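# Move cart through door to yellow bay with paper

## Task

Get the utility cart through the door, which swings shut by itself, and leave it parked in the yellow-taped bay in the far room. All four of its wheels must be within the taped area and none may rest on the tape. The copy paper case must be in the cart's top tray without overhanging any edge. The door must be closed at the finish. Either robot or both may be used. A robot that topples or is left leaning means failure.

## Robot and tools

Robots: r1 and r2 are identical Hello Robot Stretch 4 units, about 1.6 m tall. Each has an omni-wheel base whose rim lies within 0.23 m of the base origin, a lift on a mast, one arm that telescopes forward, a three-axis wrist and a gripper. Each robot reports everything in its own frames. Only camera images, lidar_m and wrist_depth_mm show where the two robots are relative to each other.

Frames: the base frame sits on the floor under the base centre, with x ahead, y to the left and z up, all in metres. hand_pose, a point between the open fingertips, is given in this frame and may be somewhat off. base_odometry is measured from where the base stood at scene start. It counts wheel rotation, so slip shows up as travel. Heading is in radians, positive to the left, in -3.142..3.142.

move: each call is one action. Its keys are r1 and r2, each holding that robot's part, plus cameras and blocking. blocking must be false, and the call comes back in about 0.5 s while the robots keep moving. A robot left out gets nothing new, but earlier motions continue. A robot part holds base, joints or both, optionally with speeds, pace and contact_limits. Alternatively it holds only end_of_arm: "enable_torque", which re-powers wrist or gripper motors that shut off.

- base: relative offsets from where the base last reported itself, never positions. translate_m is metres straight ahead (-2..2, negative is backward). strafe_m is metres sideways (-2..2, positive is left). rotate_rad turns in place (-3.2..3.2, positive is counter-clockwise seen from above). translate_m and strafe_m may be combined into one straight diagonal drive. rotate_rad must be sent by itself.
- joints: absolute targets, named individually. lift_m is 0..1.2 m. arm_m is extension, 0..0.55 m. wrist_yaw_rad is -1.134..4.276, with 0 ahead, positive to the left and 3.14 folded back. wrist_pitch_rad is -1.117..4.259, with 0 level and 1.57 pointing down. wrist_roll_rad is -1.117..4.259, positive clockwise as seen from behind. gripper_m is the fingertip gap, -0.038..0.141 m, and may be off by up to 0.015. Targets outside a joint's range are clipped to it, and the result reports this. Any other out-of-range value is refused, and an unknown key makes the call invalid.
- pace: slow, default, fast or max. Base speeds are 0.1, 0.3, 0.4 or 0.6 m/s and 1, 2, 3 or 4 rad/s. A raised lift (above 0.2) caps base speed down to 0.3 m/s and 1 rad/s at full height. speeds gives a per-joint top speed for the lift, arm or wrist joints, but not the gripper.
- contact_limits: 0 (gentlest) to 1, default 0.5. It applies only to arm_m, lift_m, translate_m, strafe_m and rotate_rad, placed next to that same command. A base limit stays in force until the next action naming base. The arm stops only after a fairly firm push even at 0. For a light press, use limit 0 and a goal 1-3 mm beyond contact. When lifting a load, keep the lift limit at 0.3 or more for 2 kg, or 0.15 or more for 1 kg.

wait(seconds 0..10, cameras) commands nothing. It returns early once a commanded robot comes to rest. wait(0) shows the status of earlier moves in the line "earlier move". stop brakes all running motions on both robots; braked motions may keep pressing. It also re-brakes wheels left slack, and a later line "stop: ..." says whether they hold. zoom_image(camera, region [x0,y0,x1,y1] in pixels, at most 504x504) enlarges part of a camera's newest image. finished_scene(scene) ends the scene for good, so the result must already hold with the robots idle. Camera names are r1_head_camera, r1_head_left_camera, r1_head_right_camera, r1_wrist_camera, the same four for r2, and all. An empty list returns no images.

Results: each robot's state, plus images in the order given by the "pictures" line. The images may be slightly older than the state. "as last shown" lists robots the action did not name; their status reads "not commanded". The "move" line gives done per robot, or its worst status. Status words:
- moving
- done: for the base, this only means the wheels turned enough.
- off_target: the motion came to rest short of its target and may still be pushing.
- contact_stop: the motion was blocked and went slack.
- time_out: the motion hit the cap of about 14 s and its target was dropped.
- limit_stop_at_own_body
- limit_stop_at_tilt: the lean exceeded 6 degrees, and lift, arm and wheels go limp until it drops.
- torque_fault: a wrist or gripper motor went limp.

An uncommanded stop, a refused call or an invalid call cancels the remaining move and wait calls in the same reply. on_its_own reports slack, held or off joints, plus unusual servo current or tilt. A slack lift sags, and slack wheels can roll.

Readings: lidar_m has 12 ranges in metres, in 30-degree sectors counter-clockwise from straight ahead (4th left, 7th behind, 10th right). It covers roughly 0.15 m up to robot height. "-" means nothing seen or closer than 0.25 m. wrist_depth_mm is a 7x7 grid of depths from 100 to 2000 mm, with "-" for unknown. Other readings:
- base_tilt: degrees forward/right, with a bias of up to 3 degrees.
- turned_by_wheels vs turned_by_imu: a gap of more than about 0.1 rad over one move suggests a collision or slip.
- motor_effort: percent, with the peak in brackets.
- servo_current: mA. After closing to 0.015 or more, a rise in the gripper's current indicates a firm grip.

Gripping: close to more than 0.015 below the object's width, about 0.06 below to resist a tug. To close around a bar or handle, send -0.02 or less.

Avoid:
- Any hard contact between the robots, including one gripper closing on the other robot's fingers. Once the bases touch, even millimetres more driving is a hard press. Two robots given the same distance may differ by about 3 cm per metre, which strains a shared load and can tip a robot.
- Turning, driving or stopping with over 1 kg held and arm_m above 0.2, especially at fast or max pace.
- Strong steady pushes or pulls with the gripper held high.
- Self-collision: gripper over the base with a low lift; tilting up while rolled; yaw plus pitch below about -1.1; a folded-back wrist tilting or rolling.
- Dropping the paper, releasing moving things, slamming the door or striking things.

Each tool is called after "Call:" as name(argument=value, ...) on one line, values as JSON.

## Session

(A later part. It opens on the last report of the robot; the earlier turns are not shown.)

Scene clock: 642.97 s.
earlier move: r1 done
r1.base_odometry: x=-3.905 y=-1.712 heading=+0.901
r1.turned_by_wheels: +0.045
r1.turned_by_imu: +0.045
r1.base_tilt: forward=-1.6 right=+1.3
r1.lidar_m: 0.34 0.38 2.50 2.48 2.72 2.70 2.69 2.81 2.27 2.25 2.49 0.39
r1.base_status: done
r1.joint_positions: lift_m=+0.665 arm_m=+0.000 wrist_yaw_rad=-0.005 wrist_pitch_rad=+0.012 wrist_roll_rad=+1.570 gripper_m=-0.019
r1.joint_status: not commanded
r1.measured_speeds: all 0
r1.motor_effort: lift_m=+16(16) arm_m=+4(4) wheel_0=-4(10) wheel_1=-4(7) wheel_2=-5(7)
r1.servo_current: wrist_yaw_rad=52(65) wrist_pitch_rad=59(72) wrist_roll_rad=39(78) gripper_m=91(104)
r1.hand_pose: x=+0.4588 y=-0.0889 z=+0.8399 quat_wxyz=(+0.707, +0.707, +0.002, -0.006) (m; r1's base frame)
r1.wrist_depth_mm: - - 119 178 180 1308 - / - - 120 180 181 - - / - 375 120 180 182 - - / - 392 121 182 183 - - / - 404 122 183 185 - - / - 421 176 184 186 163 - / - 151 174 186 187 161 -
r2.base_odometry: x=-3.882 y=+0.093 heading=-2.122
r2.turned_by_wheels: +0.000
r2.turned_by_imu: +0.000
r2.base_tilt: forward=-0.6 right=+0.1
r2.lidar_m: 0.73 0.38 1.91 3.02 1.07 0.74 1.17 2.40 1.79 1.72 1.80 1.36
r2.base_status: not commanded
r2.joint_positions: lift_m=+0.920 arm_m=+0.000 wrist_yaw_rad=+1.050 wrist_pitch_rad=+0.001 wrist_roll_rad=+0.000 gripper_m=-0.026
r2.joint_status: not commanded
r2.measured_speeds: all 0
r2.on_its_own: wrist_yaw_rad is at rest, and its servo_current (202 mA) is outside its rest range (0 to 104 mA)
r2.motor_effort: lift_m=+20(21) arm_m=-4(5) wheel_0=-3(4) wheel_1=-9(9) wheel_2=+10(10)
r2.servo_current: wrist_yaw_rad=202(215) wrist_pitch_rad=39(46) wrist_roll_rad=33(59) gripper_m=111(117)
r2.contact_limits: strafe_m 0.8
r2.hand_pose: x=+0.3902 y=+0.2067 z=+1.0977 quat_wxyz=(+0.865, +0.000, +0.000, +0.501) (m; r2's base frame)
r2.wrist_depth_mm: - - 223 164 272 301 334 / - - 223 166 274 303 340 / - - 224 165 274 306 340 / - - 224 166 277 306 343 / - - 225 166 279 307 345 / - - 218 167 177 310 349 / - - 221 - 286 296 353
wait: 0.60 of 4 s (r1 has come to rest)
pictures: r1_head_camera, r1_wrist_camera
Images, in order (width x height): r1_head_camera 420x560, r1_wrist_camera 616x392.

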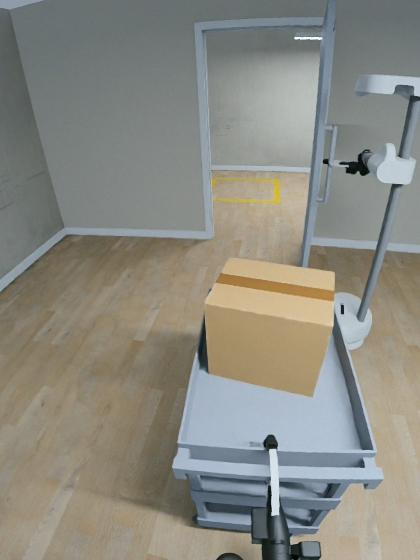

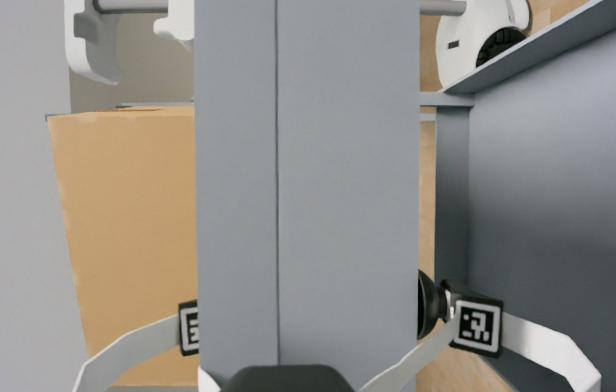

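Call:
move(r1={"base":{"translate_m":0.3,"strafe_m":-0.05},"pace":"slow"}, blocking=false, cameras=[])

Call:
wait(seconds=6, cameras=["r1_head_camera","r2_head_left_camera"])

Scene clock: 648.43 s.
move: r1 moving
r1.base_odometry: x=-3.896 y=-1.704 heading=+0.901
r1.turned_by_wheels: +0.000
r1.turned_by_imu: -0.001
r1.base_tilt: forward=-1.6 right=+1.3
r1.lidar_m: 0.35 0.37 2.50 2.47 2.70 2.73 2.71 2.76 2.26 2.25 2.45 0.35
r1.base_status: translate_m moving; strafe_m moving
r1.joint_positions: lift_m=+0.665 arm_m=+0.000 wrist_yaw_rad=-0.005 wrist_pitch_rad=+0.012 wrist_roll_rad=+1.570 gripper_m=-0.019
r1.joint_status: not commanded
r1.measured_speeds: translate_m=+0.048 strafe_m=-0.009 rotate_rad=+0.000 lift_m=+0.000 arm_m=+0.000 wrist_yaw_rad=+0.000 wrist_pitch_rad=+0.000 wrist_roll_rad=+0.000
r1.motor_effort: lift_m=+16(16) arm_m=+4(4) wheel_0=+6(6) wheel_1=+2(3) wheel_2=-12(13)
r1.servo_current: wrist_yaw_rad=46(65) wrist_pitch_rad=72(72) wrist_roll_rad=39(59) gripper_m=91(98)
r1.hand_pose: x=+0.4588 y=-0.0889 z=+0.8399 quat_wxyz=(+0.707, +0.707, +0.002, -0.006) (m; r1's base frame)
r1.wrist_depth_mm: - - 119 179 180 1308 - / - - 120 180 181 - - / - 373 120 181 182 - - / - 389 121 182 183 - - / - 404 122 183 185 - - / - 418 177 184 185 163 - / - 156 174 185 187 161 -
r2.base_odometry: x=-3.882 y=+0.093 heading=-2.122
r2.turned_by_wheels: +0.000
r2.turned_by_imu: +0.000
r2.base_tilt: forward=-0.6 right=+0.0
r2.lidar_m: 0.74 0.35 1.93 3.03 1.02 0.78 1.16 2.41 1.78 1.69 1.82 1.37
r2.base_status: not commanded
r2.joint_positions: lift_m=+0.920 arm_m=+0.000 wrist_yaw_rad=+1.050 wrist_pitch_rad=+0.001 wrist_roll_rad=+0.000 gripper_m=-0.026
r2.joint_status: not commanded
r2.measured_speeds: all 0
r2.motor_effort: lift_m=+20(21) arm_m=-5(5) wheel_0=-4(4) wheel_1=-9(9) wheel_2=+10(10)
r2.servo_current: wrist_yaw_rad=202(208) wrist_pitch_rad=39(46) wrist_roll_rad=52(59) gripper_m=111(117)
r2.contact_limits: strafe_m 0.8
r2.hand_pose: x=+0.3902 y=+0.2067 z=+1.0977 quat_wxyz=(+0.865, +0.000, +0.000, +0.501) (m; r2's base frame)
r2.wrist_depth_mm: - - 222 164 272 303 332 / - - 223 166 274 303 340 / - - 224 165 274 304 342 / - - 225 165 277 306 342 / - - 226 166 278 307 345 / - - 218 167 178 309 347 / - - 222 - 285 296 351
pictures: none
No camera images: "cameras" was empty.

Scene clock: 652.23 s.
earlier move: r1 done
r1.base_odometry: x=-3.679 y=-1.508 heading=+0.901
r1.turned_by_wheels: +0.000
r1.turned_by_imu: -0.004
r1.base_tilt: forward=-1.6 right=+1.3
r1.lidar_m: 0.34 0.39 2.50 2.48 2.70 3.05 3.01 2.81 2.27 2.24 0.46 0.38
r1.base_status: done
r1.joint_positions: lift_m=+0.665 arm_m=+0.000 wrist_yaw_rad=-0.008 wrist_pitch_rad=+0.012 wrist_roll_rad=+1.569 gripper_m=-0.019
r1.joint_status: not commanded
r1.measured_speeds: all 0
r1.motor_effort: lift_m=+16(16) arm_m=+4(4) wheel_0=-3(6) wheel_1=+0(6) wheel_2=-6(15)
r1.servo_current: wrist_yaw_rad=59(85) wrist_pitch_rad=65(78) wrist_roll_rad=65(65) gripper_m=91(104)
r1.hand_pose: x=+0.4586 y=-0.0896 z=+0.8399 quat_wxyz=(+0.708, +0.707, +0.002, -0.007) (m; r1's base frame)
r1.wrist_depth_mm: - - 114 173 174 1229 - / - - 116 175 177 - - / 379 375 117 178 178 - - / - 392 118 180 181 - - / - 404 121 182 183 - - / - 427 122 183 186 160 - / - 151 174 186 188 165 -
r2.base_odometry: x=-3.882 y=+0.093 heading=-2.122
r2.turned_by_wheels: +0.000
r2.turned_by_imu: +0.001
r2.base_tilt: forward=-0.6 right=+0.0
r2.lidar_m: 0.72 0.36 1.92 3.01 0.60 0.49 1.06 2.43 1.79 1.70 1.82 1.35
r2.base_status: not commanded
r2.joint_positions: lift_m=+0.920 arm_m=+0.000 wrist_yaw_rad=+1.050 wrist_pitch_rad=+0.001 wrist_roll_rad=+0.000 gripper_m=-0.026
r2.joint_status: not commanded
r2.measured_speeds: all 0
r2.on_its_own: wrist_yaw_rad is at rest, and its servo_current (195 mA) is outside its rest range (0 to 104 mA)
r2.motor_effort: lift_m=+20(21) arm_m=-4(5) wheel_0=-3(4) wheel_1=-9(9) wheel_2=+10(10)
r2.servo_current: wrist_yaw_rad=195(215) wrist_pitch_rad=33(46) wrist_roll_rad=33(65) gripper_m=104(117)
r2.contact_limits: strafe_m 0.8
r2.hand_pose: x=+0.3902 y=+0.2067 z=+1.0977 quat_wxyz=(+0.865, +0.000, +0.000, +0.501) (m; r2's base frame)
r2.wrist_depth_mm: - - 222 165 273 303 334 / - - 224 166 273 304 340 / - - 224 165 276 304 340 / - - 225 166 277 306 343 / - - 226 166 278 307 345 / - - 219 167 178 310 345 / - - 222 - 287 296 351
wait: 3.80 of 6 s (r1 has come to rest)
pictures: r1_head_camera, r2_head_left_camera
Images, in order (width x height): r1_head_camera 420x560, r2_head_left_camera 420x672.

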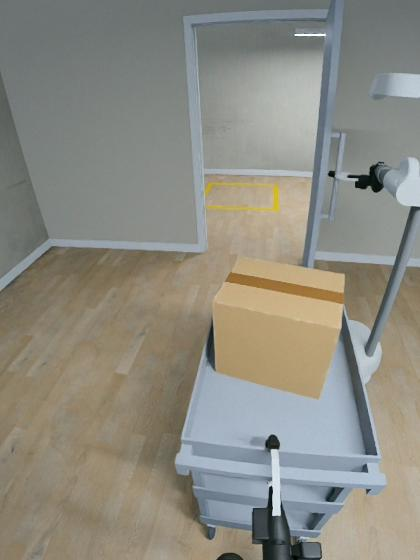

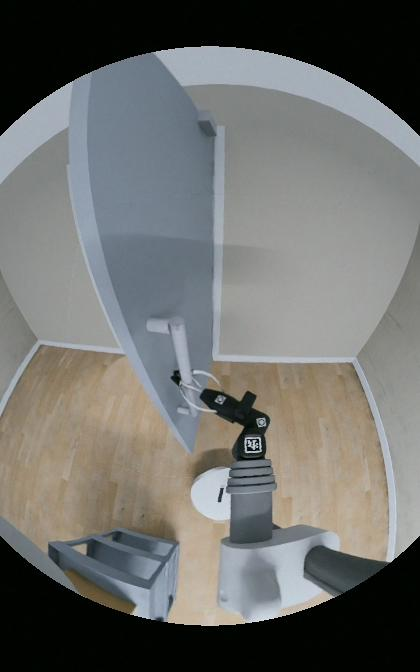

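Call:
move(r1={"joints":{"gripper_m":-0.036},"base":{"translate_m":-0.1,"strafe_m":0.16},"pace":"slow"}, blocking=false, cameras=[])

Call:
wait(seconds=5, cameras=[])

Call:
move(r1={"base":{"rotate_rad":-0.17},"pace":"slow"}, blocking=false, cameras=[])

Call:
wait(seconds=4, cameras=["r1_head_camera"])

Call:
move(r1={"base":{"translate_m":-0.1,"strafe_m":0.16},"pace":"slow"}, blocking=false, cameras=[])

Call:
wait(seconds=5, cameras=[])

Call:
move(r1={"base":{"rotate_rad":-0.17},"pace":"slow"}, blocking=false, cameras=[])

Call:
wait(seconds=4, cameras=["r1_head_camera","r1_wrist_camera"])

Scene clock: 677.50 s.
move: r1 moving
r1.base_odometry: x=-3.692 y=-1.507 heading=+0.900
r1.turned_by_wheels: +0.000
r1.turned_by_imu: -0.001
r1.base_tilt: forward=-1.6 right=+1.3
r1.lidar_m: 0.35 0.41 2.50 2.47 2.67 3.00 3.01 2.82 2.29 2.26 0.49 0.37
r1.base_status: translate_m moving; strafe_m moving
r1.joint_positions: lift_m=+0.665 arm_m=+0.000 wrist_yaw_rad=-0.008 wrist_pitch_rad=+0.012 wrist_roll_rad=+1.569 gripper_m=-0.031
r1.joint_status: gripper_m moving
r1.measured_speeds: translate_m=-0.025 strafe_m=+0.040 rotate_rad=-0.002 lift_m=+0.000 arm_m=+0.000 wrist_yaw_rad=+0.000 wrist_pitch_rad=+0.000 wrist_roll_rad=+0.000
r1.motor_effort: lift_m=+16(16) arm_m=-4(4) wheel_0=-12(16) wheel_1=+3(4) wheel_2=+4(6)
r1.servo_current: wrist_yaw_rad=59(65) wrist_pitch_rad=65(72) wrist_roll_rad=33(65) gripper_m=182(208)
r1.hand_pose: x=+0.4586 y=-0.0896 z=+0.8399 quat_wxyz=(+0.708, +0.707, +0.002, -0.007) (m; r1's base frame)
r1.wrist_depth_mm: - - 110 168 169 1229 - / - - 111 171 172 - - / 370 368 114 174 176 - - / - 389 115 178 178 - - / - 410 118 180 182 - - / - 427 120 183 183 162 - / - 158 122 185 187 163 -
r2.base_odometry: x=-3.882 y=+0.093 heading=-2.122
r2.turned_by_wheels: +0.000
r2.turned_by_imu: +0.000
r2.base_tilt: forward=-0.6 right=+0.0
r2.lidar_m: 0.75 0.37 1.95 3.03 0.60 0.51 - 2.41 1.79 1.69 1.81 1.37
r2.base_status: not commanded
r2.joint_positions: lift_m=+0.920 arm_m=+0.000 wrist_yaw_rad=+1.050 wrist_pitch_rad=+0.001 wrist_roll_rad=+0.000 gripper_m=-0.026
r2.joint_status: not commanded
r2.measured_speeds: all 0
r2.motor_effort: lift_m=+21(21) arm_m=-4(5) wheel_0=-3(4) wheel_1=-9(9) wheel_2=+10(10)
r2.servo_current: wrist_yaw_rad=208(215) wrist_pitch_rad=39(46) wrist_roll_rad=52(52) gripper_m=111(111)
r2.contact_limits: strafe_m 0.8
r2.hand_pose: x=+0.3902 y=+0.2067 z=+1.0977 quat_wxyz=(+0.865, +0.000, +0.000, +0.501) (m; r2's base frame)
r2.wrist_depth_mm: - - 222 165 273 304 332 / - - 223 166 274 304 342 / - - 224 164 276 303 342 / - - 225 165 277 307 342 / - - 226 166 278 307 345 / - - 218 167 177 310 345 / - - 222 - 285 297 349
pictures: none
No camera images: "cameras" was empty.

Scene clock: 680.17 s.
earlier move: r1 done
r1.base_odometry: x=-3.867 y=-1.487 heading=+0.901
r1.turned_by_wheels: +0.001
r1.turned_by_imu: +0.000
r1.base_tilt: forward=-1.5 right=+1.3
r1.lidar_m: 0.39 0.43 2.36 2.35 2.56 2.91 2.88 2.96 2.43 2.39 0.41 0.35
r1.base_status: done
r1.joint_positions: lift_m=+0.665 arm_m=+0.000 wrist_yaw_rad=-0.003 wrist_pitch_rad=+0.012 wrist_roll_rad=+1.569 gripper_m=-0.034
r1.joint_status: all done
r1.measured_speeds: all 0
r1.motor_effort: lift_m=+16(16) arm_m=-4(4) wheel_0=-6(17) wheel_1=+0(5) wheel_2=+6(9)
r1.servo_current: wrist_yaw_rad=59(78) wrist_pitch_rad=72(72) wrist_roll_rad=65(72) gripper_m=124(208)
r1.hand_pose: x=+0.4591 y=-0.0882 z=+0.8399 quat_wxyz=(+0.708, +0.706, +0.003, -0.005) (m; r1's base frame)
r1.wrist_depth_mm: - 504 - 148 149 - - / 340 340 - 154 154 - - / 377 366 - 159 162 - - / - 399 104 167 169 - - / - 433 109 175 177 - - / - 477 115 183 185 163 - / - 153 120 190 193 160 -
r2.base_odometry: x=-3.882 y=+0.093 heading=-2.122
r2.turned_by_wheels: +0.000
r2.turned_by_imu: +0.000
r2.base_tilt: forward=-0.7 right=+0.1
r2.lidar_m: 0.75 0.38 1.92 3.03 0.78 0.64 - 2.43 1.80 1.72 1.79 1.35
r2.base_status: not commanded
r2.joint_positions: lift_m=+0.920 arm_m=+0.000 wrist_yaw_rad=+1.050 wrist_pitch_rad=+0.001 wrist_roll_rad=+0.000 gripper_m=-0.026
r2.joint_status: not commanded
r2.measured_speeds: all 0
r2.on_its_own: wrist_yaw_rad is at rest, and its servo_current (202 mA) is outside its rest range (0 to 104 mA)
r2.motor_effort: lift_m=+21(21) arm_m=-4(5) wheel_0=-4(4) wheel_1=-9(10) wheel_2=+10(10)
r2.servo_current: wrist_yaw_rad=202(215) wrist_pitch_rad=39(46) wrist_roll_rad=46(59) gripper_m=111(117)
r2.contact_limits: strafe_m 0.8
r2.hand_pose: x=+0.3902 y=+0.2067 z=+1.0977 quat_wxyz=(+0.865, +0.000, +0.000, +0.501) (m; r2's base frame)
r2.wrist_depth_mm: - - 223 164 273 301 334 / - - 223 166 274 303 340 / - - 224 165 276 306 342 / - - 225 165 277 306 343 / - - 226 166 278 309 343 / - - 218 167 177 309 345 / - - 221 - 285 296 353
wait: 2.67 of 5 s (r1 has come to rest)
pictures: none
No camera images: "cameras" was empty.

Scene clock: 680.67 s.
move: r1 moving
r1.base_odometry: x=-3.867 y=-1.487 heading=+0.783
r1.turned_by_wheels: -0.117
r1.turned_by_imu: -0.117
r1.base_tilt: forward=-1.6 right=+1.3
r1.lidar_m: 0.36 0.40 2.41 2.34 2.45 2.97 2.89 3.07 2.47 2.40 2.50 0.38
r1.base_status: rotate_rad moving
r1.joint_positions: lift_m=+0.665 arm_m=+0.000 wrist_yaw_rad=+0.005 wrist_pitch_rad=+0.012 wrist_roll_rad=+1.569 gripper_m=-0.034
r1.joint_status: not commanded
r1.measured_speeds: translate_m=-0.001 strafe_m=-0.001 rotate_rad=-0.340 lift_m=+0.000 arm_m=+0.000 wrist_yaw_rad=+0.000 wrist_pitch_rad=+0.000 wrist_roll_rad=+0.000
r1.motor_effort: lift_m=+16(16) arm_m=-4(4) wheel_0=+8(11) wheel_1=+4(7) wheel_2=+9(11)
r1.servo_current: wrist_yaw_rad=52(72) wrist_pitch_rad=72(72) wrist_roll_rad=46(78) gripper_m=124(130)
r1.hand_pose: x=+0.4598 y=-0.0859 z=+0.8399 quat_wxyz=(+0.708, +0.706, +0.006, -0.002) (m; r1's base frame)
r1.wrist_depth_mm: - - 101 158 159 - - / - 392 104 163 163 - - / 366 362 107 167 169 - - / - 389 110 172 174 - - / - 413 113 177 179 - - / - 439 117 182 185 165 - / - 152 121 187 189 157 -
r2.base_odometry: x=-3.882 y=+0.093 heading=-2.122
r2.turned_by_wheels: +0.000
r2.turned_by_imu: +0.000
r2.base_tilt: forward=-0.6 right=+0.0
r2.lidar_m: 0.75 0.37 1.95 3.02 0.79 0.64 - 2.40 1.79 1.72 1.81 1.36
r2.base_status: not commanded
r2.joint_positions: lift_m=+0.920 arm_m=+0.000 wrist_yaw_rad=+1.050 wrist_pitch_rad=+0.001 wrist_roll_rad=+0.000 gripper_m=-0.026
r2.joint_status: not commanded
r2.measured_speeds: all 0
r2.motor_effort: lift_m=+21(21) arm_m=-4(5) wheel_0=-4(4) wheel_1=-9(9) wheel_2=+10(10)
r2.servo_current: wrist_yaw_rad=195(202) wrist_pitch_rad=39(46) wrist_roll_rad=46(52) gripper_m=111(111)
r2.contact_limits: strafe_m 0.8
r2.hand_pose: x=+0.3902 y=+0.2067 z=+1.0977 quat_wxyz=(+0.865, +0.000, +0.000, +0.501) (m; r2's base frame)
r2.wrist_depth_mm: - - 223 165 272 301 332 / - - 223 166 274 304 338 / - - 224 165 276 306 342 / - - 224 165 277 306 343 / - - 225 166 277 306 342 / - - 219 167 178 310 347 / - - 221 - 285 294 351
pictures: none
No camera images: "cameras" was empty.

Scene clock: 681.27 s.
earlier move: r1 done
r1.base_odometry: x=-3.867 y=-1.487 heading=+0.732
r1.turned_by_wheels: -0.051
r1.turned_by_imu: -0.051
r1.base_tilt: forward=-1.6 right=+1.3
r1.lidar_m: 0.36 0.38 2.45 2.34 2.42 3.01 2.91 3.03 2.48 2.39 2.47 0.37
r1.base_status: done
r1.joint_positions: lift_m=+0.665 arm_m=+0.000 wrist_yaw_rad=+0.007 wrist_pitch_rad=+0.012 wrist_roll_rad=+1.571 gripper_m=-0.034
r1.joint_status: not commanded
r1.measured_speeds: all 0
r1.motor_effort: lift_m=+16(16) arm_m=-4(4) wheel_0=+10(13) wheel_1=+3(7) wheel_2=+7(11)
r1.servo_current: wrist_yaw_rad=59(72) wrist_pitch_rad=65(78) wrist_roll_rad=59(78) gripper_m=117(130)
r1.hand_pose: x=+0.4599 y=-0.0855 z=+0.8399 quat_wxyz=(+0.707, +0.707, +0.007, -0.002) (m; r1's base frame)
r1.wrist_depth_mm: - - 110 168 170 1281 - / - - 111 171 173 - - / 368 368 114 174 175 - - / - 384 115 177 178 - - / - 402 117 179 180 - - / - 421 119 181 183 165 - / - 156 121 184 185 154 -
r2.base_odometry: x=-3.882 y=+0.093 heading=-2.122
r2.turned_by_wheels: +0.000
r2.turned_by_imu: +0.000
r2.base_tilt: forward=-0.6 right=+0.0
r2.lidar_m: 0.75 0.38 1.96 3.02 0.78 0.66 - 2.38 1.81 1.72 1.82 1.36
r2.base_status: not commanded
r2.joint_positions: lift_m=+0.920 arm_m=+0.000 wrist_yaw_rad=+1.050 wrist_pitch_rad=+0.001 wrist_roll_rad=+0.000 gripper_m=-0.026
r2.joint_status: not commanded
r2.measured_speeds: all 0
r2.on_its_own: wrist_yaw_rad is at rest, and its servo_current (202 mA) is outside its rest range (0 to 104 mA)
r2.motor_effort: lift_m=+20(21) arm_m=-5(5) wheel_0=-4(4) wheel_1=-9(9) wheel_2=+10(10)
r2.servo_current: wrist_yaw_rad=202(208) wrist_pitch_rad=39(46) wrist_roll_rad=52(52) gripper_m=111(111)
r2.contact_limits: strafe_m 0.8
r2.hand_pose: x=+0.3902 y=+0.2067 z=+1.0977 quat_wxyz=(+0.865, +0.000, +0.000, +0.501) (m; r2's base frame)
r2.wrist_depth_mm: - - 222 165 273 303 334 / - - 223 166 274 303 340 / - - 224 165 274 304 340 / - - 224 166 277 307 343 / - - 226 166 278 309 345 / - - 218 167 178 310 349 / - - 221 - 286 296 351
wait: 0.60 of 4 s (r1 has come to rest)
pictures: r1_head_camera
Images, in order (width x height): r1_head_camera 420x560.

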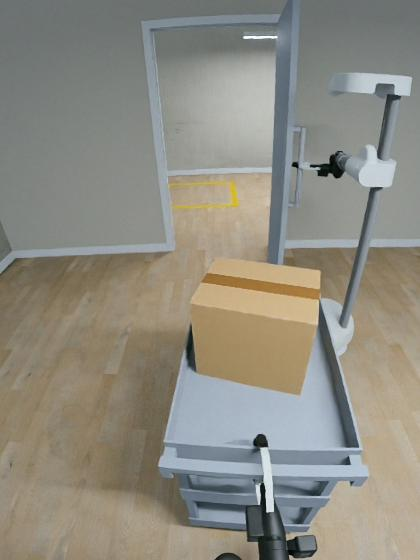

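Scene clock: 681.77 s.
move: r1 moving
r1.base_odometry: x=-3.879 y=-1.484 heading=+0.733
r1.turned_by_wheels: +0.000
r1.turned_by_imu: +0.000
r1.base_tilt: forward=-1.6 right=+1.2
r1.lidar_m: 0.35 0.37 2.44 2.33 2.40 3.01 2.90 3.01 2.51 2.38 2.46 0.36
r1.base_status: translate_m moving; strafe_m moving
r1.joint_positions: lift_m=+0.665 arm_m=+0.000 wrist_yaw_rad=+0.007 wrist_pitch_rad=+0.012 wrist_roll_rad=+1.571 gripper_m=-0.034
r1.joint_status: not commanded
r1.measured_speeds: translate_m=-0.026 strafe_m=+0.040 rotate_rad=-0.004 lift_m=+0.000 arm_m=+0.000 wrist_yaw_rad=+0.000 wrist_pitch_rad=+0.000 wrist_roll_rad=+0.000
r1.motor_effort: lift_m=+16(16) arm_m=-4(4) wheel_0=-5(10) wheel_1=+6(7) wheel_2=+8(12)
r1.servo_current: wrist_yaw_rad=46(72) wrist_pitch_rad=65(72) wrist_roll_rad=52(59) gripper_m=117(124)
r1.hand_pose: x=+0.4599 y=-0.0855 z=+0.8399 quat_wxyz=(+0.707, +0.707, +0.007, -0.002) (m; r1's base frame)
r1.wrist_depth_mm: - - 112 170 172 1255 - / - - 113 173 174 - - / 375 366 115 175 176 - - / - 387 116 178 179 - - / - 399 118 179 181 - - / - 418 120 183 183 166 - / - 151 121 185 186 156 -
r2.base_odometry: x=-3.882 y=+0.093 heading=-2.122
r2.turned_by_wheels: +0.000
r2.turned_by_imu: +0.000
r2.base_tilt: forward=-0.6 right=+0.0
r2.lidar_m: 0.71 0.37 1.97 3.02 0.80 0.65 - 2.39 1.78 1.71 1.78 1.37
r2.base_status: not commanded
r2.joint_positions: lift_m=+0.920 arm_m=+0.000 wrist_yaw_rad=+1.050 wrist_pitch_rad=+0.001 wrist_roll_rad=+0.000 gripper_m=-0.026
r2.joint_status: not commanded
r2.measured_speeds: all 0
r2.motor_effort: lift_m=+20(21) arm_m=-4(5) wheel_0=-4(4) wheel_1=-9(9) wheel_2=+10(10)
r2.servo_current: wrist_yaw_rad=208(208) wrist_pitch_rad=33(39) wrist_roll_rad=52(59) gripper_m=111(111)
r2.contact_limits: strafe_m 0.8
r2.hand_pose: x=+0.3902 y=+0.2067 z=+1.0977 quat_wxyz=(+0.865, +0.000, +0.000, +0.501) (m; r2's base frame)
r2.wrist_depth_mm: - - 222 164 272 303 334 / - - 224 166 274 301 342 / - - 224 165 274 303 342 / - - 225 165 277 307 345 / - - 225 166 279 307 345 / - - 219 167 177 309 347 / - - 222 - 286 296 351
pictures: none
No camera images: "cameras" was empty.

Scene clock: 684.43 s.
earlier move: r1 done
r1.base_odometry: x=-4.048 y=-1.435 heading=+0.731
r1.turned_by_wheels: -0.002
r1.turned_by_imu: -0.003
r1.base_tilt: forward=-1.6 right=+1.3
r1.lidar_m: 0.37 0.42 2.27 2.18 2.24 2.90 2.80 2.93 2.68 2.56 0.41 0.36
r1.base_status: done
r1.joint_positions: lift_m=+0.665 arm_m=+0.000 wrist_yaw_rad=-0.010 wrist_pitch_rad=+0.012 wrist_roll_rad=+1.568 gripper_m=-0.034
r1.joint_status: not commanded
r1.measured_speeds: all 0
r1.motor_effort: lift_m=+16(16) arm_m=+1(4) wheel_0=-10(16) wheel_1=+0(7) wheel_2=-5(12)
r1.servo_current: wrist_yaw_rad=59(98) wrist_pitch_rad=65(78) wrist_roll_rad=46(65) gripper_m=117(124)
r1.hand_pose: x=+0.4584 y=-0.0903 z=+0.8399 quat_wxyz=(+0.708, +0.706, +0.001, -0.008) (m; r1's base frame)
r1.wrist_depth_mm: - 1308 - 152 154 - - / 345 343 - 158 158 - - / 375 370 - 163 164 - - / - 397 107 170 171 - - / - 424 111 175 177 - - / - 466 116 182 183 158 - / - 156 121 187 190 1366 -
r2.base_odometry: x=-3.882 y=+0.093 heading=-2.122
r2.turned_by_wheels: +0.000
r2.turned_by_imu: +0.000
r2.base_tilt: forward=-0.6 right=+0.0
r2.lidar_m: 0.74 0.37 1.92 3.02 0.91 0.81 - 2.41 1.76 1.72 1.80 1.36
r2.base_status: not commanded
r2.joint_positions: lift_m=+0.920 arm_m=+0.000 wrist_yaw_rad=+1.050 wrist_pitch_rad=+0.001 wrist_roll_rad=+0.000 gripper_m=-0.026
r2.joint_status: not commanded
r2.measured_speeds: all 0
r2.on_its_own: wrist_yaw_rad is at rest, and its servo_current (202 mA) is outside its rest range (0 to 104 mA)
r2.motor_effort: lift_m=+21(21) arm_m=-4(5) wheel_0=-3(4) wheel_1=-9(9) wheel_2=+10(10)
r2.servo_current: wrist_yaw_rad=202(215) wrist_pitch_rad=39(46) wrist_roll_rad=39(65) gripper_m=104(117)
r2.contact_limits: strafe_m 0.8
r2.hand_pose: x=+0.3902 y=+0.2067 z=+1.0977 quat_wxyz=(+0.865, +0.000, +0.000, +0.501) (m; r2's base frame)
r2.wrist_depth_mm: - - 221 164 272 303 334 / - - 224 166 273 304 342 / - - 224 165 274 306 342 / - - 225 165 277 307 343 / - - 225 165 279 309 343 / - - 219 167 178 310 347 / - - 223 - 286 294 351
wait: 2.67 of 5 s (r1 has come to rest)
pictures: none
No camera images: "cameras" was empty.

Scene clock: 684.93 s.
move: r1 moving
r1.base_odometry: x=-4.048 y=-1.435 heading=+0.615
r1.turned_by_wheels: -0.116
r1.turned_by_imu: -0.116
r1.base_tilt: forward=-1.6 right=+1.2
r1.lidar_m: 0.35 0.38 2.38 2.16 2.21 2.78 2.81 2.85 2.79 2.54 2.57 0.36
r1.base_status: rotate_rad moving
r1.joint_positions: lift_m=+0.665 arm_m=+0.000 wrist_yaw_rad=+0.004 wrist_pitch_rad=+0.012 wrist_roll_rad=+1.568 gripper_m=-0.034
r1.joint_status: not commanded
r1.measured_speeds: translate_m=+0.002 strafe_m=+0.001 rotate_rad=-0.335 lift_m=+0.000 arm_m=+0.000 wrist_yaw_rad=+0.060 wrist_pitch_rad=+0.000 wrist_roll_rad=+0.000
r1.motor_effort: lift_m=+16(16) arm_m=-1(3) wheel_0=+8(8) wheel_1=+1(7) wheel_2=+8(8)
r1.servo_current: wrist_yaw_rad=72(85) wrist_pitch_rad=72(72) wrist_roll_rad=46(65) gripper_m=111(117)
r1.hand_pose: x=+0.4597 y=-0.0862 z=+0.8399 quat_wxyz=(+0.708, +0.706, +0.006, -0.003) (m; r1's base frame)
r1.wrist_depth_mm: - - - 156 158 - - / - 353 103 161 162 - - / 375 366 106 166 167 - - / - 389 109 171 173 - - / - 418 113 177 178 - - / - 449 117 182 183 165 - / - 156 121 188 189 156 -
r2.base_odometry: x=-3.882 y=+0.093 heading=-2.122
r2.turned_by_wheels: +0.000
r2.turned_by_imu: +0.000
r2.base_tilt: forward=-0.6 right=+0.0
r2.lidar_m: 0.71 0.37 1.94 3.01 0.92 0.82 - 2.41 1.78 1.71 1.81 1.33
r2.base_status: not commanded
r2.joint_positions: lift_m=+0.920 arm_m=+0.000 wrist_yaw_rad=+1.050 wrist_pitch_rad=+0.001 wrist_roll_rad=+0.000 gripper_m=-0.026
r2.joint_status: not commanded
r2.measured_speeds: all 0
r2.motor_effort: lift_m=+20(21) arm_m=-5(5) wheel_0=-4(4) wheel_1=-9(9) wheel_2=+10(10)
r2.servo_current: wrist_yaw_rad=195(215) wrist_pitch_rad=39(46) wrist_roll_rad=52(59) gripper_m=104(117)
r2.contact_limits: strafe_m 0.8
r2.hand_pose: x=+0.3902 y=+0.2067 z=+1.0977 quat_wxyz=(+0.865, +0.000, +0.000, +0.501) (m; r2's base frame)
r2.wrist_depth_mm: - - 222 164 272 301 334 / - - 223 166 274 303 340 / - - 224 164 274 304 342 / - - 224 165 277 306 343 / - - 226 166 278 307 345 / - - 218 167 177 312 349 / - - 222 - 286 296 351
pictures: none
No camera images: "cameras" was empty.

Scene clock: 685.53 s.
earlier move: r1 done
r1.base_odometry: x=-4.048 y=-1.435 heading=+0.562
r1.turned_by_wheels: -0.053
r1.turned_by_imu: -0.053
r1.base_tilt: forward=-1.6 right=+1.3
r1.lidar_m: 0.34 0.37 2.45 2.17 2.18 2.68 2.80 2.82 2.83 2.54 2.54 0.38
r1.base_status: done
r1.joint_positions: lift_m=+0.665 arm_m=+0.000 wrist_yaw_rad=+0.006 wrist_pitch_rad=+0.012 wrist_roll_rad=+1.569 gripper_m=-0.034
r1.joint_status: not commanded
r1.measured_speeds: all 0
r1.motor_effort: lift_m=+16(16) arm_m=-3(4) wheel_0=+8(10) wheel_1=+3(7) wheel_2=+4(9)
r1.servo_current: wrist_yaw_rad=52(85) wrist_pitch_rad=65(72) wrist_roll_rad=59(65) gripper_m=111(117)
r1.hand_pose: x=+0.4598 y=-0.0857 z=+0.8399 quat_wxyz=(+0.708, +0.706, +0.006, -0.002) (m; r1's base frame)
r1.wrist_depth_mm: - - 109 167 168 1499 - / - 1430 111 169 171 - - / 370 368 113 174 175 - - / - 384 115 177 177 - - / - 404 117 179 180 - - / - 424 119 182 183 167 - / - 151 121 185 186 155 -
r2.base_odometry: x=-3.882 y=+0.093 heading=-2.122
r2.turned_by_wheels: +0.000
r2.turned_by_imu: +0.000
r2.base_tilt: forward=-0.6 right=+0.0
r2.lidar_m: 0.74 0.36 1.95 3.03 0.92 0.81 - 2.42 1.78 1.70 1.80 1.36
r2.base_status: not commanded
r2.joint_positions: lift_m=+0.920 arm_m=+0.000 wrist_yaw_rad=+1.050 wrist_pitch_rad=+0.001 wrist_roll_rad=+0.000 gripper_m=-0.026
r2.joint_status: not commanded
r2.measured_speeds: all 0
r2.on_its_own: wrist_yaw_rad is at rest, and its servo_current (208 mA) is outside its rest range (0 to 104 mA)
r2.motor_effort: lift_m=+20(21) arm_m=-5(5) wheel_0=-4(4) wheel_1=-9(9) wheel_2=+10(10)
r2.servo_current: wrist_yaw_rad=208(215) wrist_pitch_rad=46(46) wrist_roll_rad=39(59) gripper_m=104(117)
r2.contact_limits: strafe_m 0.8
r2.hand_pose: x=+0.3902 y=+0.2067 z=+1.0977 quat_wxyz=(+0.865, +0.000, +0.000, +0.501) (m; r2's base frame)
r2.wrist_depth_mm: - - 223 164 273 303 334 / - - 223 165 273 303 342 / - - 224 165 274 304 342 / - - 225 166 278 306 343 / - - 226 166 278 309 343 / - - 218 166 178 310 347 / - - 222 - 287 296 349
wait: 0.60 of 4 s (r1 has come to rest)
pictures: r1_head_camera, r1_wrist_camera
Images, in order (width x height): r1_head_camera 420x560, r1_wrist_camera 616x392.

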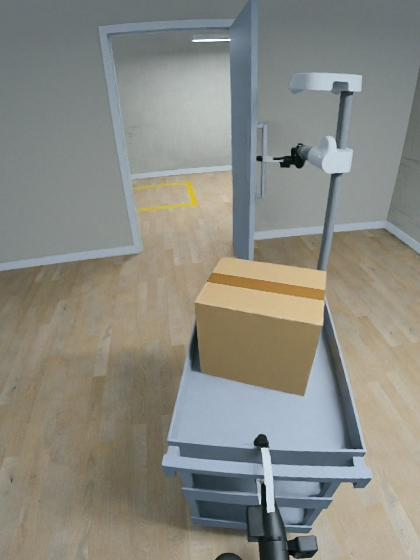

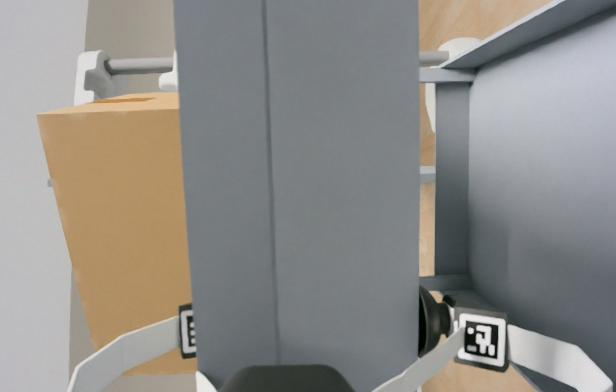

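Call:
move(r1={"base":{"translate_m":-0.9,"strafe_m":0.08},"pace":"slow"}, blocking=false, cameras=[])

Call:
wait(seconds=10, cameras=["r1_head_camera","r1_wrist_camera"])

Scene clock: 692.77 s.
move: r1 moving
r1.base_odometry: x=-4.059 y=-1.441 heading=+0.562
r1.turned_by_wheels: +0.000
r1.turned_by_imu: +0.000
r1.base_tilt: forward=-1.6 right=+1.3
r1.lidar_m: 0.33 0.38 2.41 2.17 2.21 2.66 2.79 2.82 2.84 2.52 2.55 0.38
r1.base_status: translate_m moving; strafe_m moving
r1.joint_positions: lift_m=+0.665 arm_m=+0.000 wrist_yaw_rad=+0.006 wrist_pitch_rad=+0.012 wrist_roll_rad=+1.569 gripper_m=-0.034
r1.joint_status: not commanded
r1.measured_speeds: translate_m=-0.047 strafe_m=+0.004 rotate_rad=+0.001 lift_m=+0.000 arm_m=+0.000 wrist_yaw_rad=+0.000 wrist_pitch_rad=+0.000 wrist_roll_rad=+0.001
r1.motor_effort: lift_m=+16(16) arm_m=-4(4) wheel_0=-3(5) wheel_1=-4(4) wheel_2=+9(14)
r1.servo_current: wrist_yaw_rad=52(65) wrist_pitch_rad=72(72) wrist_roll_rad=46(72) gripper_m=111(117)
r1.hand_pose: x=+0.4598 y=-0.0857 z=+0.8399 quat_wxyz=(+0.708, +0.706, +0.006, -0.002) (m; r1's base frame)
r1.wrist_depth_mm: - - 109 167 169 1499 - / - 1366 111 171 172 - - / 370 368 113 174 175 - - / - 384 115 177 177 - - / - 407 117 179 180 - - / - 427 119 182 183 166 - / - 150 122 185 186 155 -
r2.base_odometry: x=-3.882 y=+0.093 heading=-2.122
r2.turned_by_wheels: +0.000
r2.turned_by_imu: +0.000
r2.base_tilt: forward=-0.6 right=+0.0
r2.lidar_m: 0.71 0.38 1.94 3.04 0.95 0.82 - 2.44 1.77 1.70 1.80 1.36
r2.base_status: not commanded
r2.joint_positions: lift_m=+0.920 arm_m=+0.000 wrist_yaw_rad=+1.050 wrist_pitch_rad=+0.001 wrist_roll_rad=+0.000 gripper_m=-0.026
r2.joint_status: not commanded
r2.measured_speeds: all 0
r2.motor_effort: lift_m=+20(21) arm_m=-4(5) wheel_0=-3(4) wheel_1=-9(9) wheel_2=+10(10)
r2.servo_current: wrist_yaw_rad=208(208) wrist_pitch_rad=39(46) wrist_roll_rad=46(59) gripper_m=104(117)
r2.contact_limits: strafe_m 0.8
r2.hand_pose: x=+0.3902 y=+0.2067 z=+1.0977 quat_wxyz=(+0.865, +0.000, +0.000, +0.501) (m; r2's base frame)
r2.wrist_depth_mm: - - 222 164 273 303 332 / - - 224 166 273 301 340 / - - 224 165 274 304 342 / - - 224 165 277 306 343 / - - 225 166 278 307 345 / - - 218 167 178 312 349 / - - 221 - 285 296 351
pictures: none
No camera images: "cameras" was empty.

Scene clock: 702.57 s.
earlier move: r1 done
r1.base_odometry: x=-4.852 y=-1.846 heading=+0.561
r1.turned_by_wheels: -0.002
r1.turned_by_imu: -0.006
r1.base_tilt: forward=-1.6 right=+1.3
r1.lidar_m: 0.37 3.48 2.17 1.91 1.93 2.13 1.91 1.96 2.38 2.78 0.40 0.36
r1.base_status: done
r1.joint_positions: lift_m=+0.665 arm_m=+0.000 wrist_yaw_rad=-0.009 wrist_pitch_rad=+0.012 wrist_roll_rad=+1.568 gripper_m=-0.034
r1.joint_status: not commanded
r1.measured_speeds: all 0
r1.motor_effort: lift_m=+16(16) arm_m=-4(4) wheel_0=-13(15) wheel_1=-6(8) wheel_2=-2(14)
r1.servo_current: wrist_yaw_rad=65(78) wrist_pitch_rad=65(78) wrist_roll_rad=46(72) gripper_m=117(124)
r1.hand_pose: x=+0.4585 y=-0.0899 z=+0.8399 quat_wxyz=(+0.708, +0.706, +0.001, -0.007) (m; r1's base frame)
r1.wrist_depth_mm: - 392 - 146 146 - - / 345 342 - 152 153 - - / 382 368 - 158 160 - - / - 404 103 167 168 - - / - 442 108 174 177 - - / - - 115 184 186 158 - / - 156 120 193 195 1464 -
r2.base_odometry: x=-3.882 y=+0.093 heading=-2.122
r2.turned_by_wheels: +0.000
r2.turned_by_imu: +0.001
r2.base_tilt: forward=-0.6 right=+0.0
r2.lidar_m: 0.73 0.37 1.92 3.01 3.18 1.69 1.79 2.38 1.79 1.72 1.81 1.37
r2.base_status: not commanded
r2.joint_positions: lift_m=+0.920 arm_m=+0.000 wrist_yaw_rad=+1.050 wrist_pitch_rad=+0.001 wrist_roll_rad=+0.000 gripper_m=-0.026
r2.joint_status: not commanded
r2.measured_speeds: all 0
r2.on_its_own: wrist_yaw_rad is at rest, and its servo_current (208 mA) is outside its rest range (0 to 104 mA)
r2.motor_effort: lift_m=+21(21) arm_m=-4(5) wheel_0=-4(4) wheel_1=-9(9) wheel_2=+10(11)
r2.servo_current: wrist_yaw_rad=208(221) wrist_pitch_rad=46(52) wrist_roll_rad=46(59) gripper_m=104(117)
r2.contact_limits: strafe_m 0.8
r2.hand_pose: x=+0.3902 y=+0.2067 z=+1.0977 quat_wxyz=(+0.865, +0.000, +0.000, +0.501) (m; r2's base frame)
r2.wrist_depth_mm: - - 223 164 273 303 330 / - - 222 165 274 304 340 / - - 224 164 274 304 342 / - - 226 165 276 307 343 / - - 227 166 277 306 345 / - - 219 167 178 309 347 / - - 221 - 285 297 349
wait: 9.80 of 10 s (r1 has come to rest)
pictures: r1_head_camera, r1_wrist_camera
Images, in order (width x height): r1_head_camera 420x560, r1_wrist_camera 616x392.

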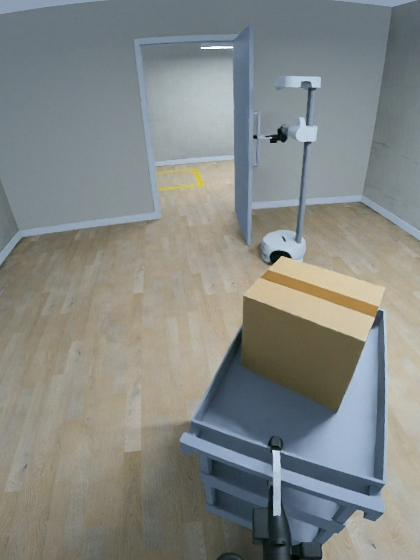

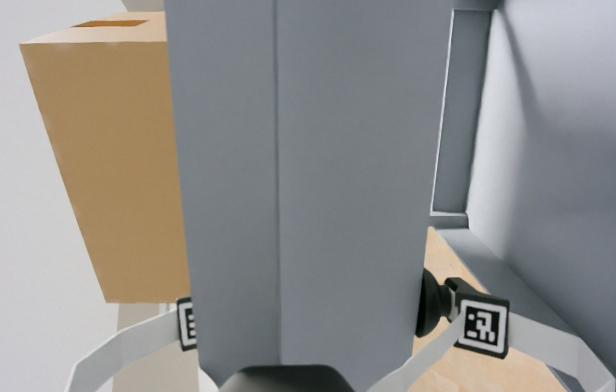

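Call:
move(r1={"base":{"strafe_m":-0.22},"pace":"slow"}, blocking=false, cameras=[])

Call:
wait(seconds=5, cameras=[])

Call:
move(r1={"base":{"rotate_rad":0.2},"pace":"slow"}, blocking=false, cameras=[])

Call:
wait(seconds=4, cameras=["r1_head_camera"])

Call:
move(r1={"base":{"strafe_m":-0.16},"pace":"slow"}, blocking=false, cameras=[])

Call:
wait(seconds=5, cameras=["r1_head_camera","r1_wrist_camera"])

Scene clock: 712.47 s.
move: r1 moving
r1.base_odometry: x=-4.845 y=-1.858 heading=+0.561
r1.turned_by_wheels: +0.000
r1.turned_by_imu: +0.000
r1.base_tilt: forward=-1.6 right=+1.3
r1.lidar_m: 0.36 0.47 2.19 1.91 1.93 2.16 1.89 1.94 2.38 2.75 0.39 0.35
r1.base_status: strafe_m moving
r1.joint_positions: lift_m=+0.665 arm_m=+0.000 wrist_yaw_rad=-0.009 wrist_pitch_rad=+0.012 wrist_roll_rad=+1.568 gripper_m=-0.034
r1.joint_status: not commanded
r1.measured_speeds: translate_m=+0.000 strafe_m=-0.056 rotate_rad=+0.000 lift_m=+0.000 arm_m=+0.000 wrist_yaw_rad=+0.000 wrist_pitch_rad=+0.000 wrist_roll_rad=+0.000
r1.motor_effort: lift_m=+16(16) arm_m=-1(4) wheel_0=+10(10) wheel_1=-6(10) wheel_2=-2(3)
r1.servo_current: wrist_yaw_rad=72(78) wrist_pitch_rad=72(72) wrist_roll_rad=39(65) gripper_m=111(124)
r1.hand_pose: x=+0.4585 y=-0.0899 z=+0.8399 quat_wxyz=(+0.708, +0.706, +0.001, -0.007) (m; r1's base frame)
r1.wrist_depth_mm: 389 387 - 144 144 - - / 342 340 - 150 151 - - / 377 366 - 156 158 - - / - 402 102 165 167 - - / - 439 106 173 175 - - / - - 114 182 185 161 - / - 152 119 191 193 163 -
r2.base_odometry: x=-3.882 y=+0.093 heading=-2.122
r2.turned_by_wheels: +0.000
r2.turned_by_imu: +0.000
r2.base_tilt: forward=-0.6 right=+0.1
r2.lidar_m: 0.69 0.37 1.97 3.02 3.17 1.71 1.78 2.41 1.80 1.72 1.80 1.38
r2.base_status: not commanded
r2.joint_positions: lift_m=+0.920 arm_m=+0.000 wrist_yaw_rad=+1.050 wrist_pitch_rad=+0.001 wrist_roll_rad=+0.000 gripper_m=-0.026
r2.joint_status: not commanded
r2.measured_speeds: all 0
r2.motor_effort: lift_m=+21(21) arm_m=-4(5) wheel_0=-3(4) wheel_1=-9(9) wheel_2=+10(10)
r2.servo_current: wrist_yaw_rad=202(215) wrist_pitch_rad=39(46) wrist_roll_rad=46(52) gripper_m=111(111)
r2.contact_limits: strafe_m 0.8
r2.hand_pose: x=+0.3902 y=+0.2067 z=+1.0977 quat_wxyz=(+0.865, +0.000, +0.000, +0.501) (m; r2's base frame)
r2.wrist_depth_mm: - - 222 164 273 301 334 / - - 223 166 273 304 340 / - - 224 165 277 303 340 / - - 225 165 277 306 342 / - - 226 167 278 309 347 / - - 218 167 178 309 347 / - - 223 - 286 297 349
pictures: none
No camera images: "cameras" was empty.

Scene clock: 715.33 s.
earlier move: r1 done
r1.base_odometry: x=-4.736 y=-2.033 heading=+0.561
r1.turned_by_wheels: +0.001
r1.turned_by_imu: +0.000
r1.base_tilt: forward=-1.5 right=+1.3
r1.lidar_m: 0.34 0.38 2.42 2.12 2.11 2.07 1.86 1.90 2.31 2.55 2.56 0.39
r1.base_status: done
r1.joint_positions: lift_m=+0.665 arm_m=+0.000 wrist_yaw_rad=+0.002 wrist_pitch_rad=+0.012 wrist_roll_rad=+1.571 gripper_m=-0.034
r1.joint_status: not commanded
r1.measured_speeds: all 0
r1.motor_effort: lift_m=+16(16) arm_m=+4(4) wheel_0=+9(13) wheel_1=+0(10) wheel_2=-2(4)
r1.servo_current: wrist_yaw_rad=52(78) wrist_pitch_rad=72(78) wrist_roll_rad=52(78) gripper_m=111(124)
r1.hand_pose: x=+0.4595 y=-0.0867 z=+0.8399 quat_wxyz=(+0.707, +0.707, +0.005, -0.003) (m; r1's base frame)
r1.wrist_depth_mm: - - 113 173 174 1618 - / - - 115 175 176 - - / - 370 116 177 178 - - / - 382 117 179 179 - - / - 402 118 180 182 - - / - 415 120 181 183 171 - / - 156 121 183 185 154 -
r2.base_odometry: x=-3.882 y=+0.093 heading=-2.122
r2.turned_by_wheels: +0.000
r2.turned_by_imu: +0.000
r2.base_tilt: forward=-0.6 right=+0.1
r2.lidar_m: 0.72 0.36 1.95 3.02 3.17 1.66 1.70 2.36 1.81 1.70 1.81 1.33
r2.base_status: not commanded
r2.joint_positions: lift_m=+0.920 arm_m=+0.000 wrist_yaw_rad=+1.050 wrist_pitch_rad=+0.001 wrist_roll_rad=+0.000 gripper_m=-0.026
r2.joint_status: not commanded
r2.measured_speeds: all 0
r2.on_its_own: wrist_yaw_rad is at rest, and its servo_current (195 mA) is outside its rest range (0 to 104 mA)
r2.motor_effort: lift_m=+21(21) arm_m=-4(5) wheel_0=-4(4) wheel_1=-9(9) wheel_2=+10(10)
r2.servo_current: wrist_yaw_rad=195(215) wrist_pitch_rad=39(46) wrist_roll_rad=52(59) gripper_m=104(117)
r2.contact_limits: strafe_m 0.8
r2.hand_pose: x=+0.3902 y=+0.2067 z=+1.0977 quat_wxyz=(+0.865, +0.000, +0.000, +0.501) (m; r2's base frame)
r2.wrist_depth_mm: - - 222 164 273 301 332 / - - 223 166 273 303 340 / - - 224 164 274 304 342 / - - 225 165 277 307 343 / - - 226 166 278 307 345 / - - 218 167 177 310 347 / - - 222 - 286 297 351
wait: 2.87 of 5 s (r1 has come to rest)
pictures: none
No camera images: "cameras" was empty.

Scene clock: 715.83 s.
move: r1 moving
r1.base_odometry: x=-4.736 y=-2.033 heading=+0.682
r1.turned_by_wheels: +0.121
r1.turned_by_imu: +0.121
r1.base_tilt: forward=-1.6 right=+1.3
r1.lidar_m: 0.37 0.39 2.29 2.12 2.20 2.00 1.87 1.96 2.56 2.58 0.45 0.36
r1.base_status: rotate_rad moving
r1.joint_positions: lift_m=+0.665 arm_m=+0.000 wrist_yaw_rad=-0.007 wrist_pitch_rad=+0.012 wrist_roll_rad=+1.571 gripper_m=-0.034
r1.joint_status: not commanded
r1.measured_speeds: translate_m=+0.002 strafe_m=+0.000 rotate_rad=+0.420 lift_m=+0.000 arm_m=+0.000 wrist_yaw_rad=-0.007 wrist_pitch_rad=+0.000 wrist_roll_rad=+0.000
r1.motor_effort: lift_m=+16(16) arm_m=+4(4) wheel_0=-10(10) wheel_1=-4(7) wheel_2=-11(11)
r1.servo_current: wrist_yaw_rad=65(65) wrist_pitch_rad=78(78) wrist_roll_rad=52(72) gripper_m=104(111)
r1.hand_pose: x=+0.4587 y=-0.0894 z=+0.8399 quat_wxyz=(+0.707, +0.707, +0.002, -0.007) (m; r1's base frame)
r1.wrist_depth_mm: - - 108 166 167 1499 - / - - 110 169 171 - - / 373 366 112 173 174 - - / - 387 114 176 177 - - / - 407 117 179 180 - - / - 427 119 182 183 165 - / - 151 121 186 186 156 -
r2.base_odometry: x=-3.882 y=+0.093 heading=-2.122
r2.turned_by_wheels: +0.000
r2.turned_by_imu: +0.000
r2.base_tilt: forward=-0.6 right=+0.1
r2.lidar_m: 0.74 0.37 1.97 3.02 3.17 1.67 1.73 2.39 1.81 1.72 1.82 1.35
r2.base_status: not commanded
r2.joint_positions: lift_m=+0.920 arm_m=+0.000 wrist_yaw_rad=+1.050 wrist_pitch_rad=+0.001 wrist_roll_rad=+0.000 gripper_m=-0.026
r2.joint_status: not commanded
r2.measured_speeds: all 0
r2.motor_effort: lift_m=+20(21) arm_m=-4(5) wheel_0=-4(4) wheel_1=-9(9) wheel_2=+10(10)
r2.servo_current: wrist_yaw_rad=215(215) wrist_pitch_rad=39(46) wrist_roll_rad=33(59) gripper_m=111(117)
r2.contact_limits: strafe_m 0.8
r2.hand_pose: x=+0.3902 y=+0.2067 z=+1.0977 quat_wxyz=(+0.865, +0.000, +0.000, +0.501) (m; r2's base frame)
r2.wrist_depth_mm: - - 224 164 273 304 334 / - - 223 166 273 303 342 / - - 224 165 276 304 343 / - - 225 165 277 306 342 / - - 226 166 278 309 345 / - - 218 167 178 310 347 / - - 221 - 286 294 351
pictures: none
No camera images: "cameras" was empty.

Scene clock: 716.53 s.
earlier move: r1 done
r1.base_odometry: x=-4.736 y=-2.033 heading=+0.759
r1.turned_by_wheels: +0.077
r1.turned_by_imu: +0.077
r1.base_tilt: forward=-1.6 right=+1.3
r1.lidar_m: 0.36 0.45 2.22 2.13 2.24 1.96 1.88 1.99 2.64 2.58 0.39 0.34
r1.base_status: done
r1.joint_positions: lift_m=+0.665 arm_m=+0.000 wrist_yaw_rad=-0.009 wrist_pitch_rad=+0.012 wrist_roll_rad=+1.568 gripper_m=-0.034
r1.joint_status: not commanded
r1.measured_speeds: all 0
r1.motor_effort: lift_m=+16(16) arm_m=+4(4) wheel_0=-10(11) wheel_1=-4(7) wheel_2=-7(11)
r1.servo_current: wrist_yaw_rad=52(78) wrist_pitch_rad=65(78) wrist_roll_rad=46(72) gripper_m=98(111)
r1.hand_pose: x=+0.4584 y=-0.0901 z=+0.8399 quat_wxyz=(+0.708, +0.706, +0.001, -0.008) (m; r1's base frame)
r1.wrist_depth_mm: - - - 150 152 - - / 343 342 - 156 157 - - / 375 368 - 161 163 - - / - 394 106 169 170 - - / - 427 110 174 177 - - / - 462 115 183 185 160 - / - 157 120 188 191 1366 -
r2.base_odometry: x=-3.882 y=+0.093 heading=-2.122
r2.turned_by_wheels: +0.000
r2.turned_by_imu: +0.000
r2.base_tilt: forward=-0.6 right=+0.0
r2.lidar_m: 0.72 0.39 1.92 3.03 3.14 1.67 1.70 2.38 1.79 1.73 1.80 1.37
r2.base_status: not commanded
r2.joint_positions: lift_m=+0.920 arm_m=+0.000 wrist_yaw_rad=+1.050 wrist_pitch_rad=+0.001 wrist_roll_rad=+0.000 gripper_m=-0.026
r2.joint_status: not commanded
r2.measured_speeds: all 0
r2.on_its_own: wrist_yaw_rad is at rest, and its servo_current (189 mA) is outside its rest range (0 to 104 mA)
r2.motor_effort: lift_m=+20(21) arm_m=-4(5) wheel_0=-4(4) wheel_1=-9(9) wheel_2=+10(10)
r2.servo_current: wrist_yaw_rad=189(215) wrist_pitch_rad=39(46) wrist_roll_rad=59(65) gripper_m=111(117)
r2.contact_limits: strafe_m 0.8
r2.hand_pose: x=+0.3902 y=+0.2067 z=+1.0977 quat_wxyz=(+0.865, +0.000, +0.000, +0.501) (m; r2's base frame)
r2.wrist_depth_mm: - - 223 164 273 303 334 / - - 224 166 274 303 340 / - - 224 165 274 304 342 / - - 225 165 278 306 343 / - - 226 165 278 309 345 / - - 219 167 178 310 349 / - - 222 - 286 297 351
wait: 0.70 of 4 s (r1 has come to rest)
pictures: r1_head_camera
Images, in order (width x height): r1_head_camera 420x560.

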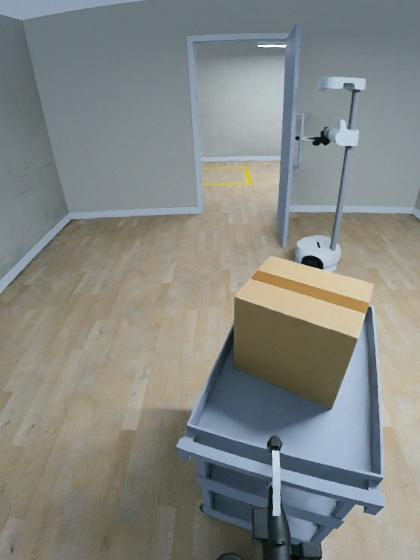

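Scene clock: 717.03 s.
move: r1 moving
r1.base_odometry: x=-4.726 y=-2.043 heading=+0.759
r1.turned_by_wheels: +0.000
r1.turned_by_imu: +0.000
r1.base_tilt: forward=-1.6 right=+1.3
r1.lidar_m: 0.37 0.44 2.23 2.14 2.29 1.96 1.88 1.99 2.68 2.56 0.42 0.36
r1.base_status: strafe_m moving
r1.joint_positions: lift_m=+0.665 arm_m=+0.000 wrist_yaw_rad=-0.009 wrist_pitch_rad=+0.012 wrist_roll_rad=+1.568 gripper_m=-0.034
r1.joint_status: not commanded
r1.measured_speeds: translate_m=+0.000 strafe_m=-0.056 rotate_rad=+0.000 lift_m=+0.000 arm_m=+0.000 wrist_yaw_rad=+0.000 wrist_pitch_rad=+0.000 wrist_roll_rad=+0.000
r1.motor_effort: lift_m=+16(16) arm_m=+4(4) wheel_0=+6(8) wheel_1=-9(9) wheel_2=-4(6)
r1.servo_current: wrist_yaw_rad=65(78) wrist_pitch_rad=72(72) wrist_roll_rad=39(52) gripper_m=111(111)
r1.hand_pose: x=+0.4584 y=-0.0901 z=+0.8399 quat_wxyz=(+0.708, +0.706, +0.001, -0.008) (m; r1's base frame)
r1.wrist_depth_mm: - - - 150 151 - - / 342 342 - 156 157 - - / 375 370 - 160 163 - - / - 397 105 168 169 - - / - 421 110 175 176 - - / - 462 115 181 183 162 - / - 152 119 188 190 163 -
r2.base_odometry: x=-3.882 y=+0.093 heading=-2.122
r2.turned_by_wheels: +0.000
r2.turned_by_imu: +0.000
r2.base_tilt: forward=-0.6 right=+0.1
r2.lidar_m: 0.73 0.39 1.96 3.03 3.17 1.67 1.70 2.42 1.80 1.70 1.80 1.34
r2.base_status: not commanded
r2.joint_positions: lift_m=+0.920 arm_m=+0.000 wrist_yaw_rad=+1.050 wrist_pitch_rad=+0.001 wrist_roll_rad=+0.000 gripper_m=-0.026
r2.joint_status: not commanded
r2.measured_speeds: all 0
r2.motor_effort: lift_m=+20(21) arm_m=-5(5) wheel_0=-4(4) wheel_1=-9(9) wheel_2=+10(10)
r2.servo_current: wrist_yaw_rad=202(202) wrist_pitch_rad=39(46) wrist_roll_rad=52(65) gripper_m=111(111)
r2.contact_limits: strafe_m 0.8
r2.hand_pose: x=+0.3902 y=+0.2067 z=+1.0977 quat_wxyz=(+0.865, +0.000, +0.000, +0.501) (m; r2's base frame)
r2.wrist_depth_mm: - - 222 165 273 304 330 / - - 223 165 273 303 340 / - - 224 165 276 304 343 / - - 225 165 277 306 343 / - - 226 165 277 307 345 / - - 218 167 178 310 347 / - - 221 - 285 296 349
pictures: none
No camera images: "cameras" was empty.

Scene clock: 719.30 s.
earlier move: r1 done
r1.base_odometry: x=-4.626 y=-2.149 heading=+0.760
r1.turned_by_wheels: +0.001
r1.turned_by_imu: +0.000
r1.base_tilt: forward=-1.5 right=+1.2
r1.lidar_m: 0.36 0.40 2.39 2.28 2.42 1.97 1.87 1.99 2.49 2.42 2.51 0.39
r1.base_status: done
r1.joint_positions: lift_m=+0.665 arm_m=+0.000 wrist_yaw_rad=+0.000 wrist_pitch_rad=+0.012 wrist_roll_rad=+1.568 gripper_m=-0.034
r1.joint_status: not commanded
r1.measured_speeds: all 0
r1.motor_effort: lift_m=+16(16) arm_m=+4(4) wheel_0=+7(12) wheel_1=-2(9) wheel_2=-1(6)
r1.servo_current: wrist_yaw_rad=33(78) wrist_pitch_rad=65(72) wrist_roll_rad=46(72) gripper_m=104(111)
r1.hand_pose: x=+0.4593 y=-0.0874 z=+0.8399 quat_wxyz=(+0.708, +0.706, +0.004, -0.004) (m; r1's base frame)
r1.wrist_depth_mm: - - 107 164 166 1499 - / - - 109 167 170 - - / 364 366 111 171 173 - - / - 384 113 175 177 - - / - 404 116 178 180 - - / - 430 118 181 183 163 - / - 162 121 185 186 156 -
r2.base_odometry: x=-3.882 y=+0.093 heading=-2.122
r2.turned_by_wheels: +0.000
r2.turned_by_imu: +0.000
r2.base_tilt: forward=-0.7 right=+0.1
r2.lidar_m: 0.72 0.39 1.93 3.03 3.17 1.61 1.62 2.42 1.77 1.72 1.82 1.35
r2.base_status: not commanded
r2.joint_positions: lift_m=+0.920 arm_m=+0.000 wrist_yaw_rad=+1.050 wrist_pitch_rad=+0.001 wrist_roll_rad=+0.000 gripper_m=-0.026
r2.joint_status: not commanded
r2.measured_speeds: all 0
r2.on_its_own: wrist_yaw_rad is at rest, and its servo_current (208 mA) is outside its rest range (0 to 104 mA)
r2.motor_effort: lift_m=+20(21) arm_m=-5(5) wheel_0=-4(4) wheel_1=-9(9) wheel_2=+10(10)
r2.servo_current: wrist_yaw_rad=208(215) wrist_pitch_rad=39(46) wrist_roll_rad=33(65) gripper_m=117(117)
r2.contact_limits: strafe_m 0.8
r2.hand_pose: x=+0.3902 y=+0.2067 z=+1.0977 quat_wxyz=(+0.865, +0.000, +0.000, +0.501) (m; r2's base frame)
r2.wrist_depth_mm: - - 223 164 272 301 332 / - - 223 166 273 304 340 / - - 225 165 274 304 342 / - - 224 165 277 306 342 / - - 226 166 278 307 345 / - - 218 167 178 310 347 / - - 222 - 286 296 351
wait: 2.27 of 5 s (r1 has come to rest)
pictures: r1_head_camera, r1_wrist_camera
Images, in order (width x height): r1_head_camera 420x560, r1_wrist_camera 616x392.

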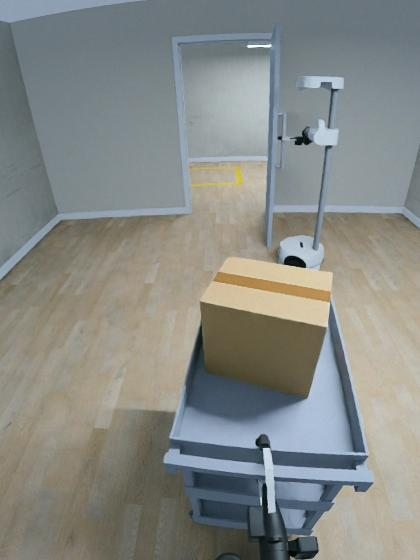

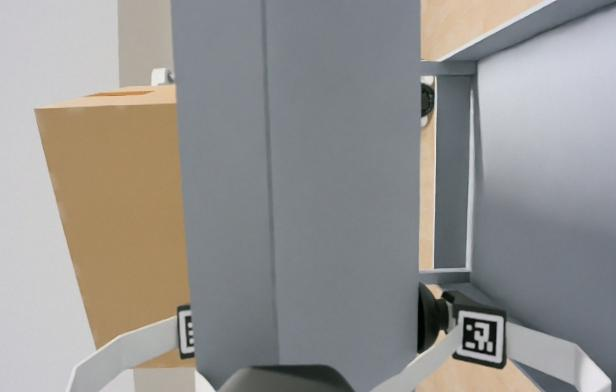

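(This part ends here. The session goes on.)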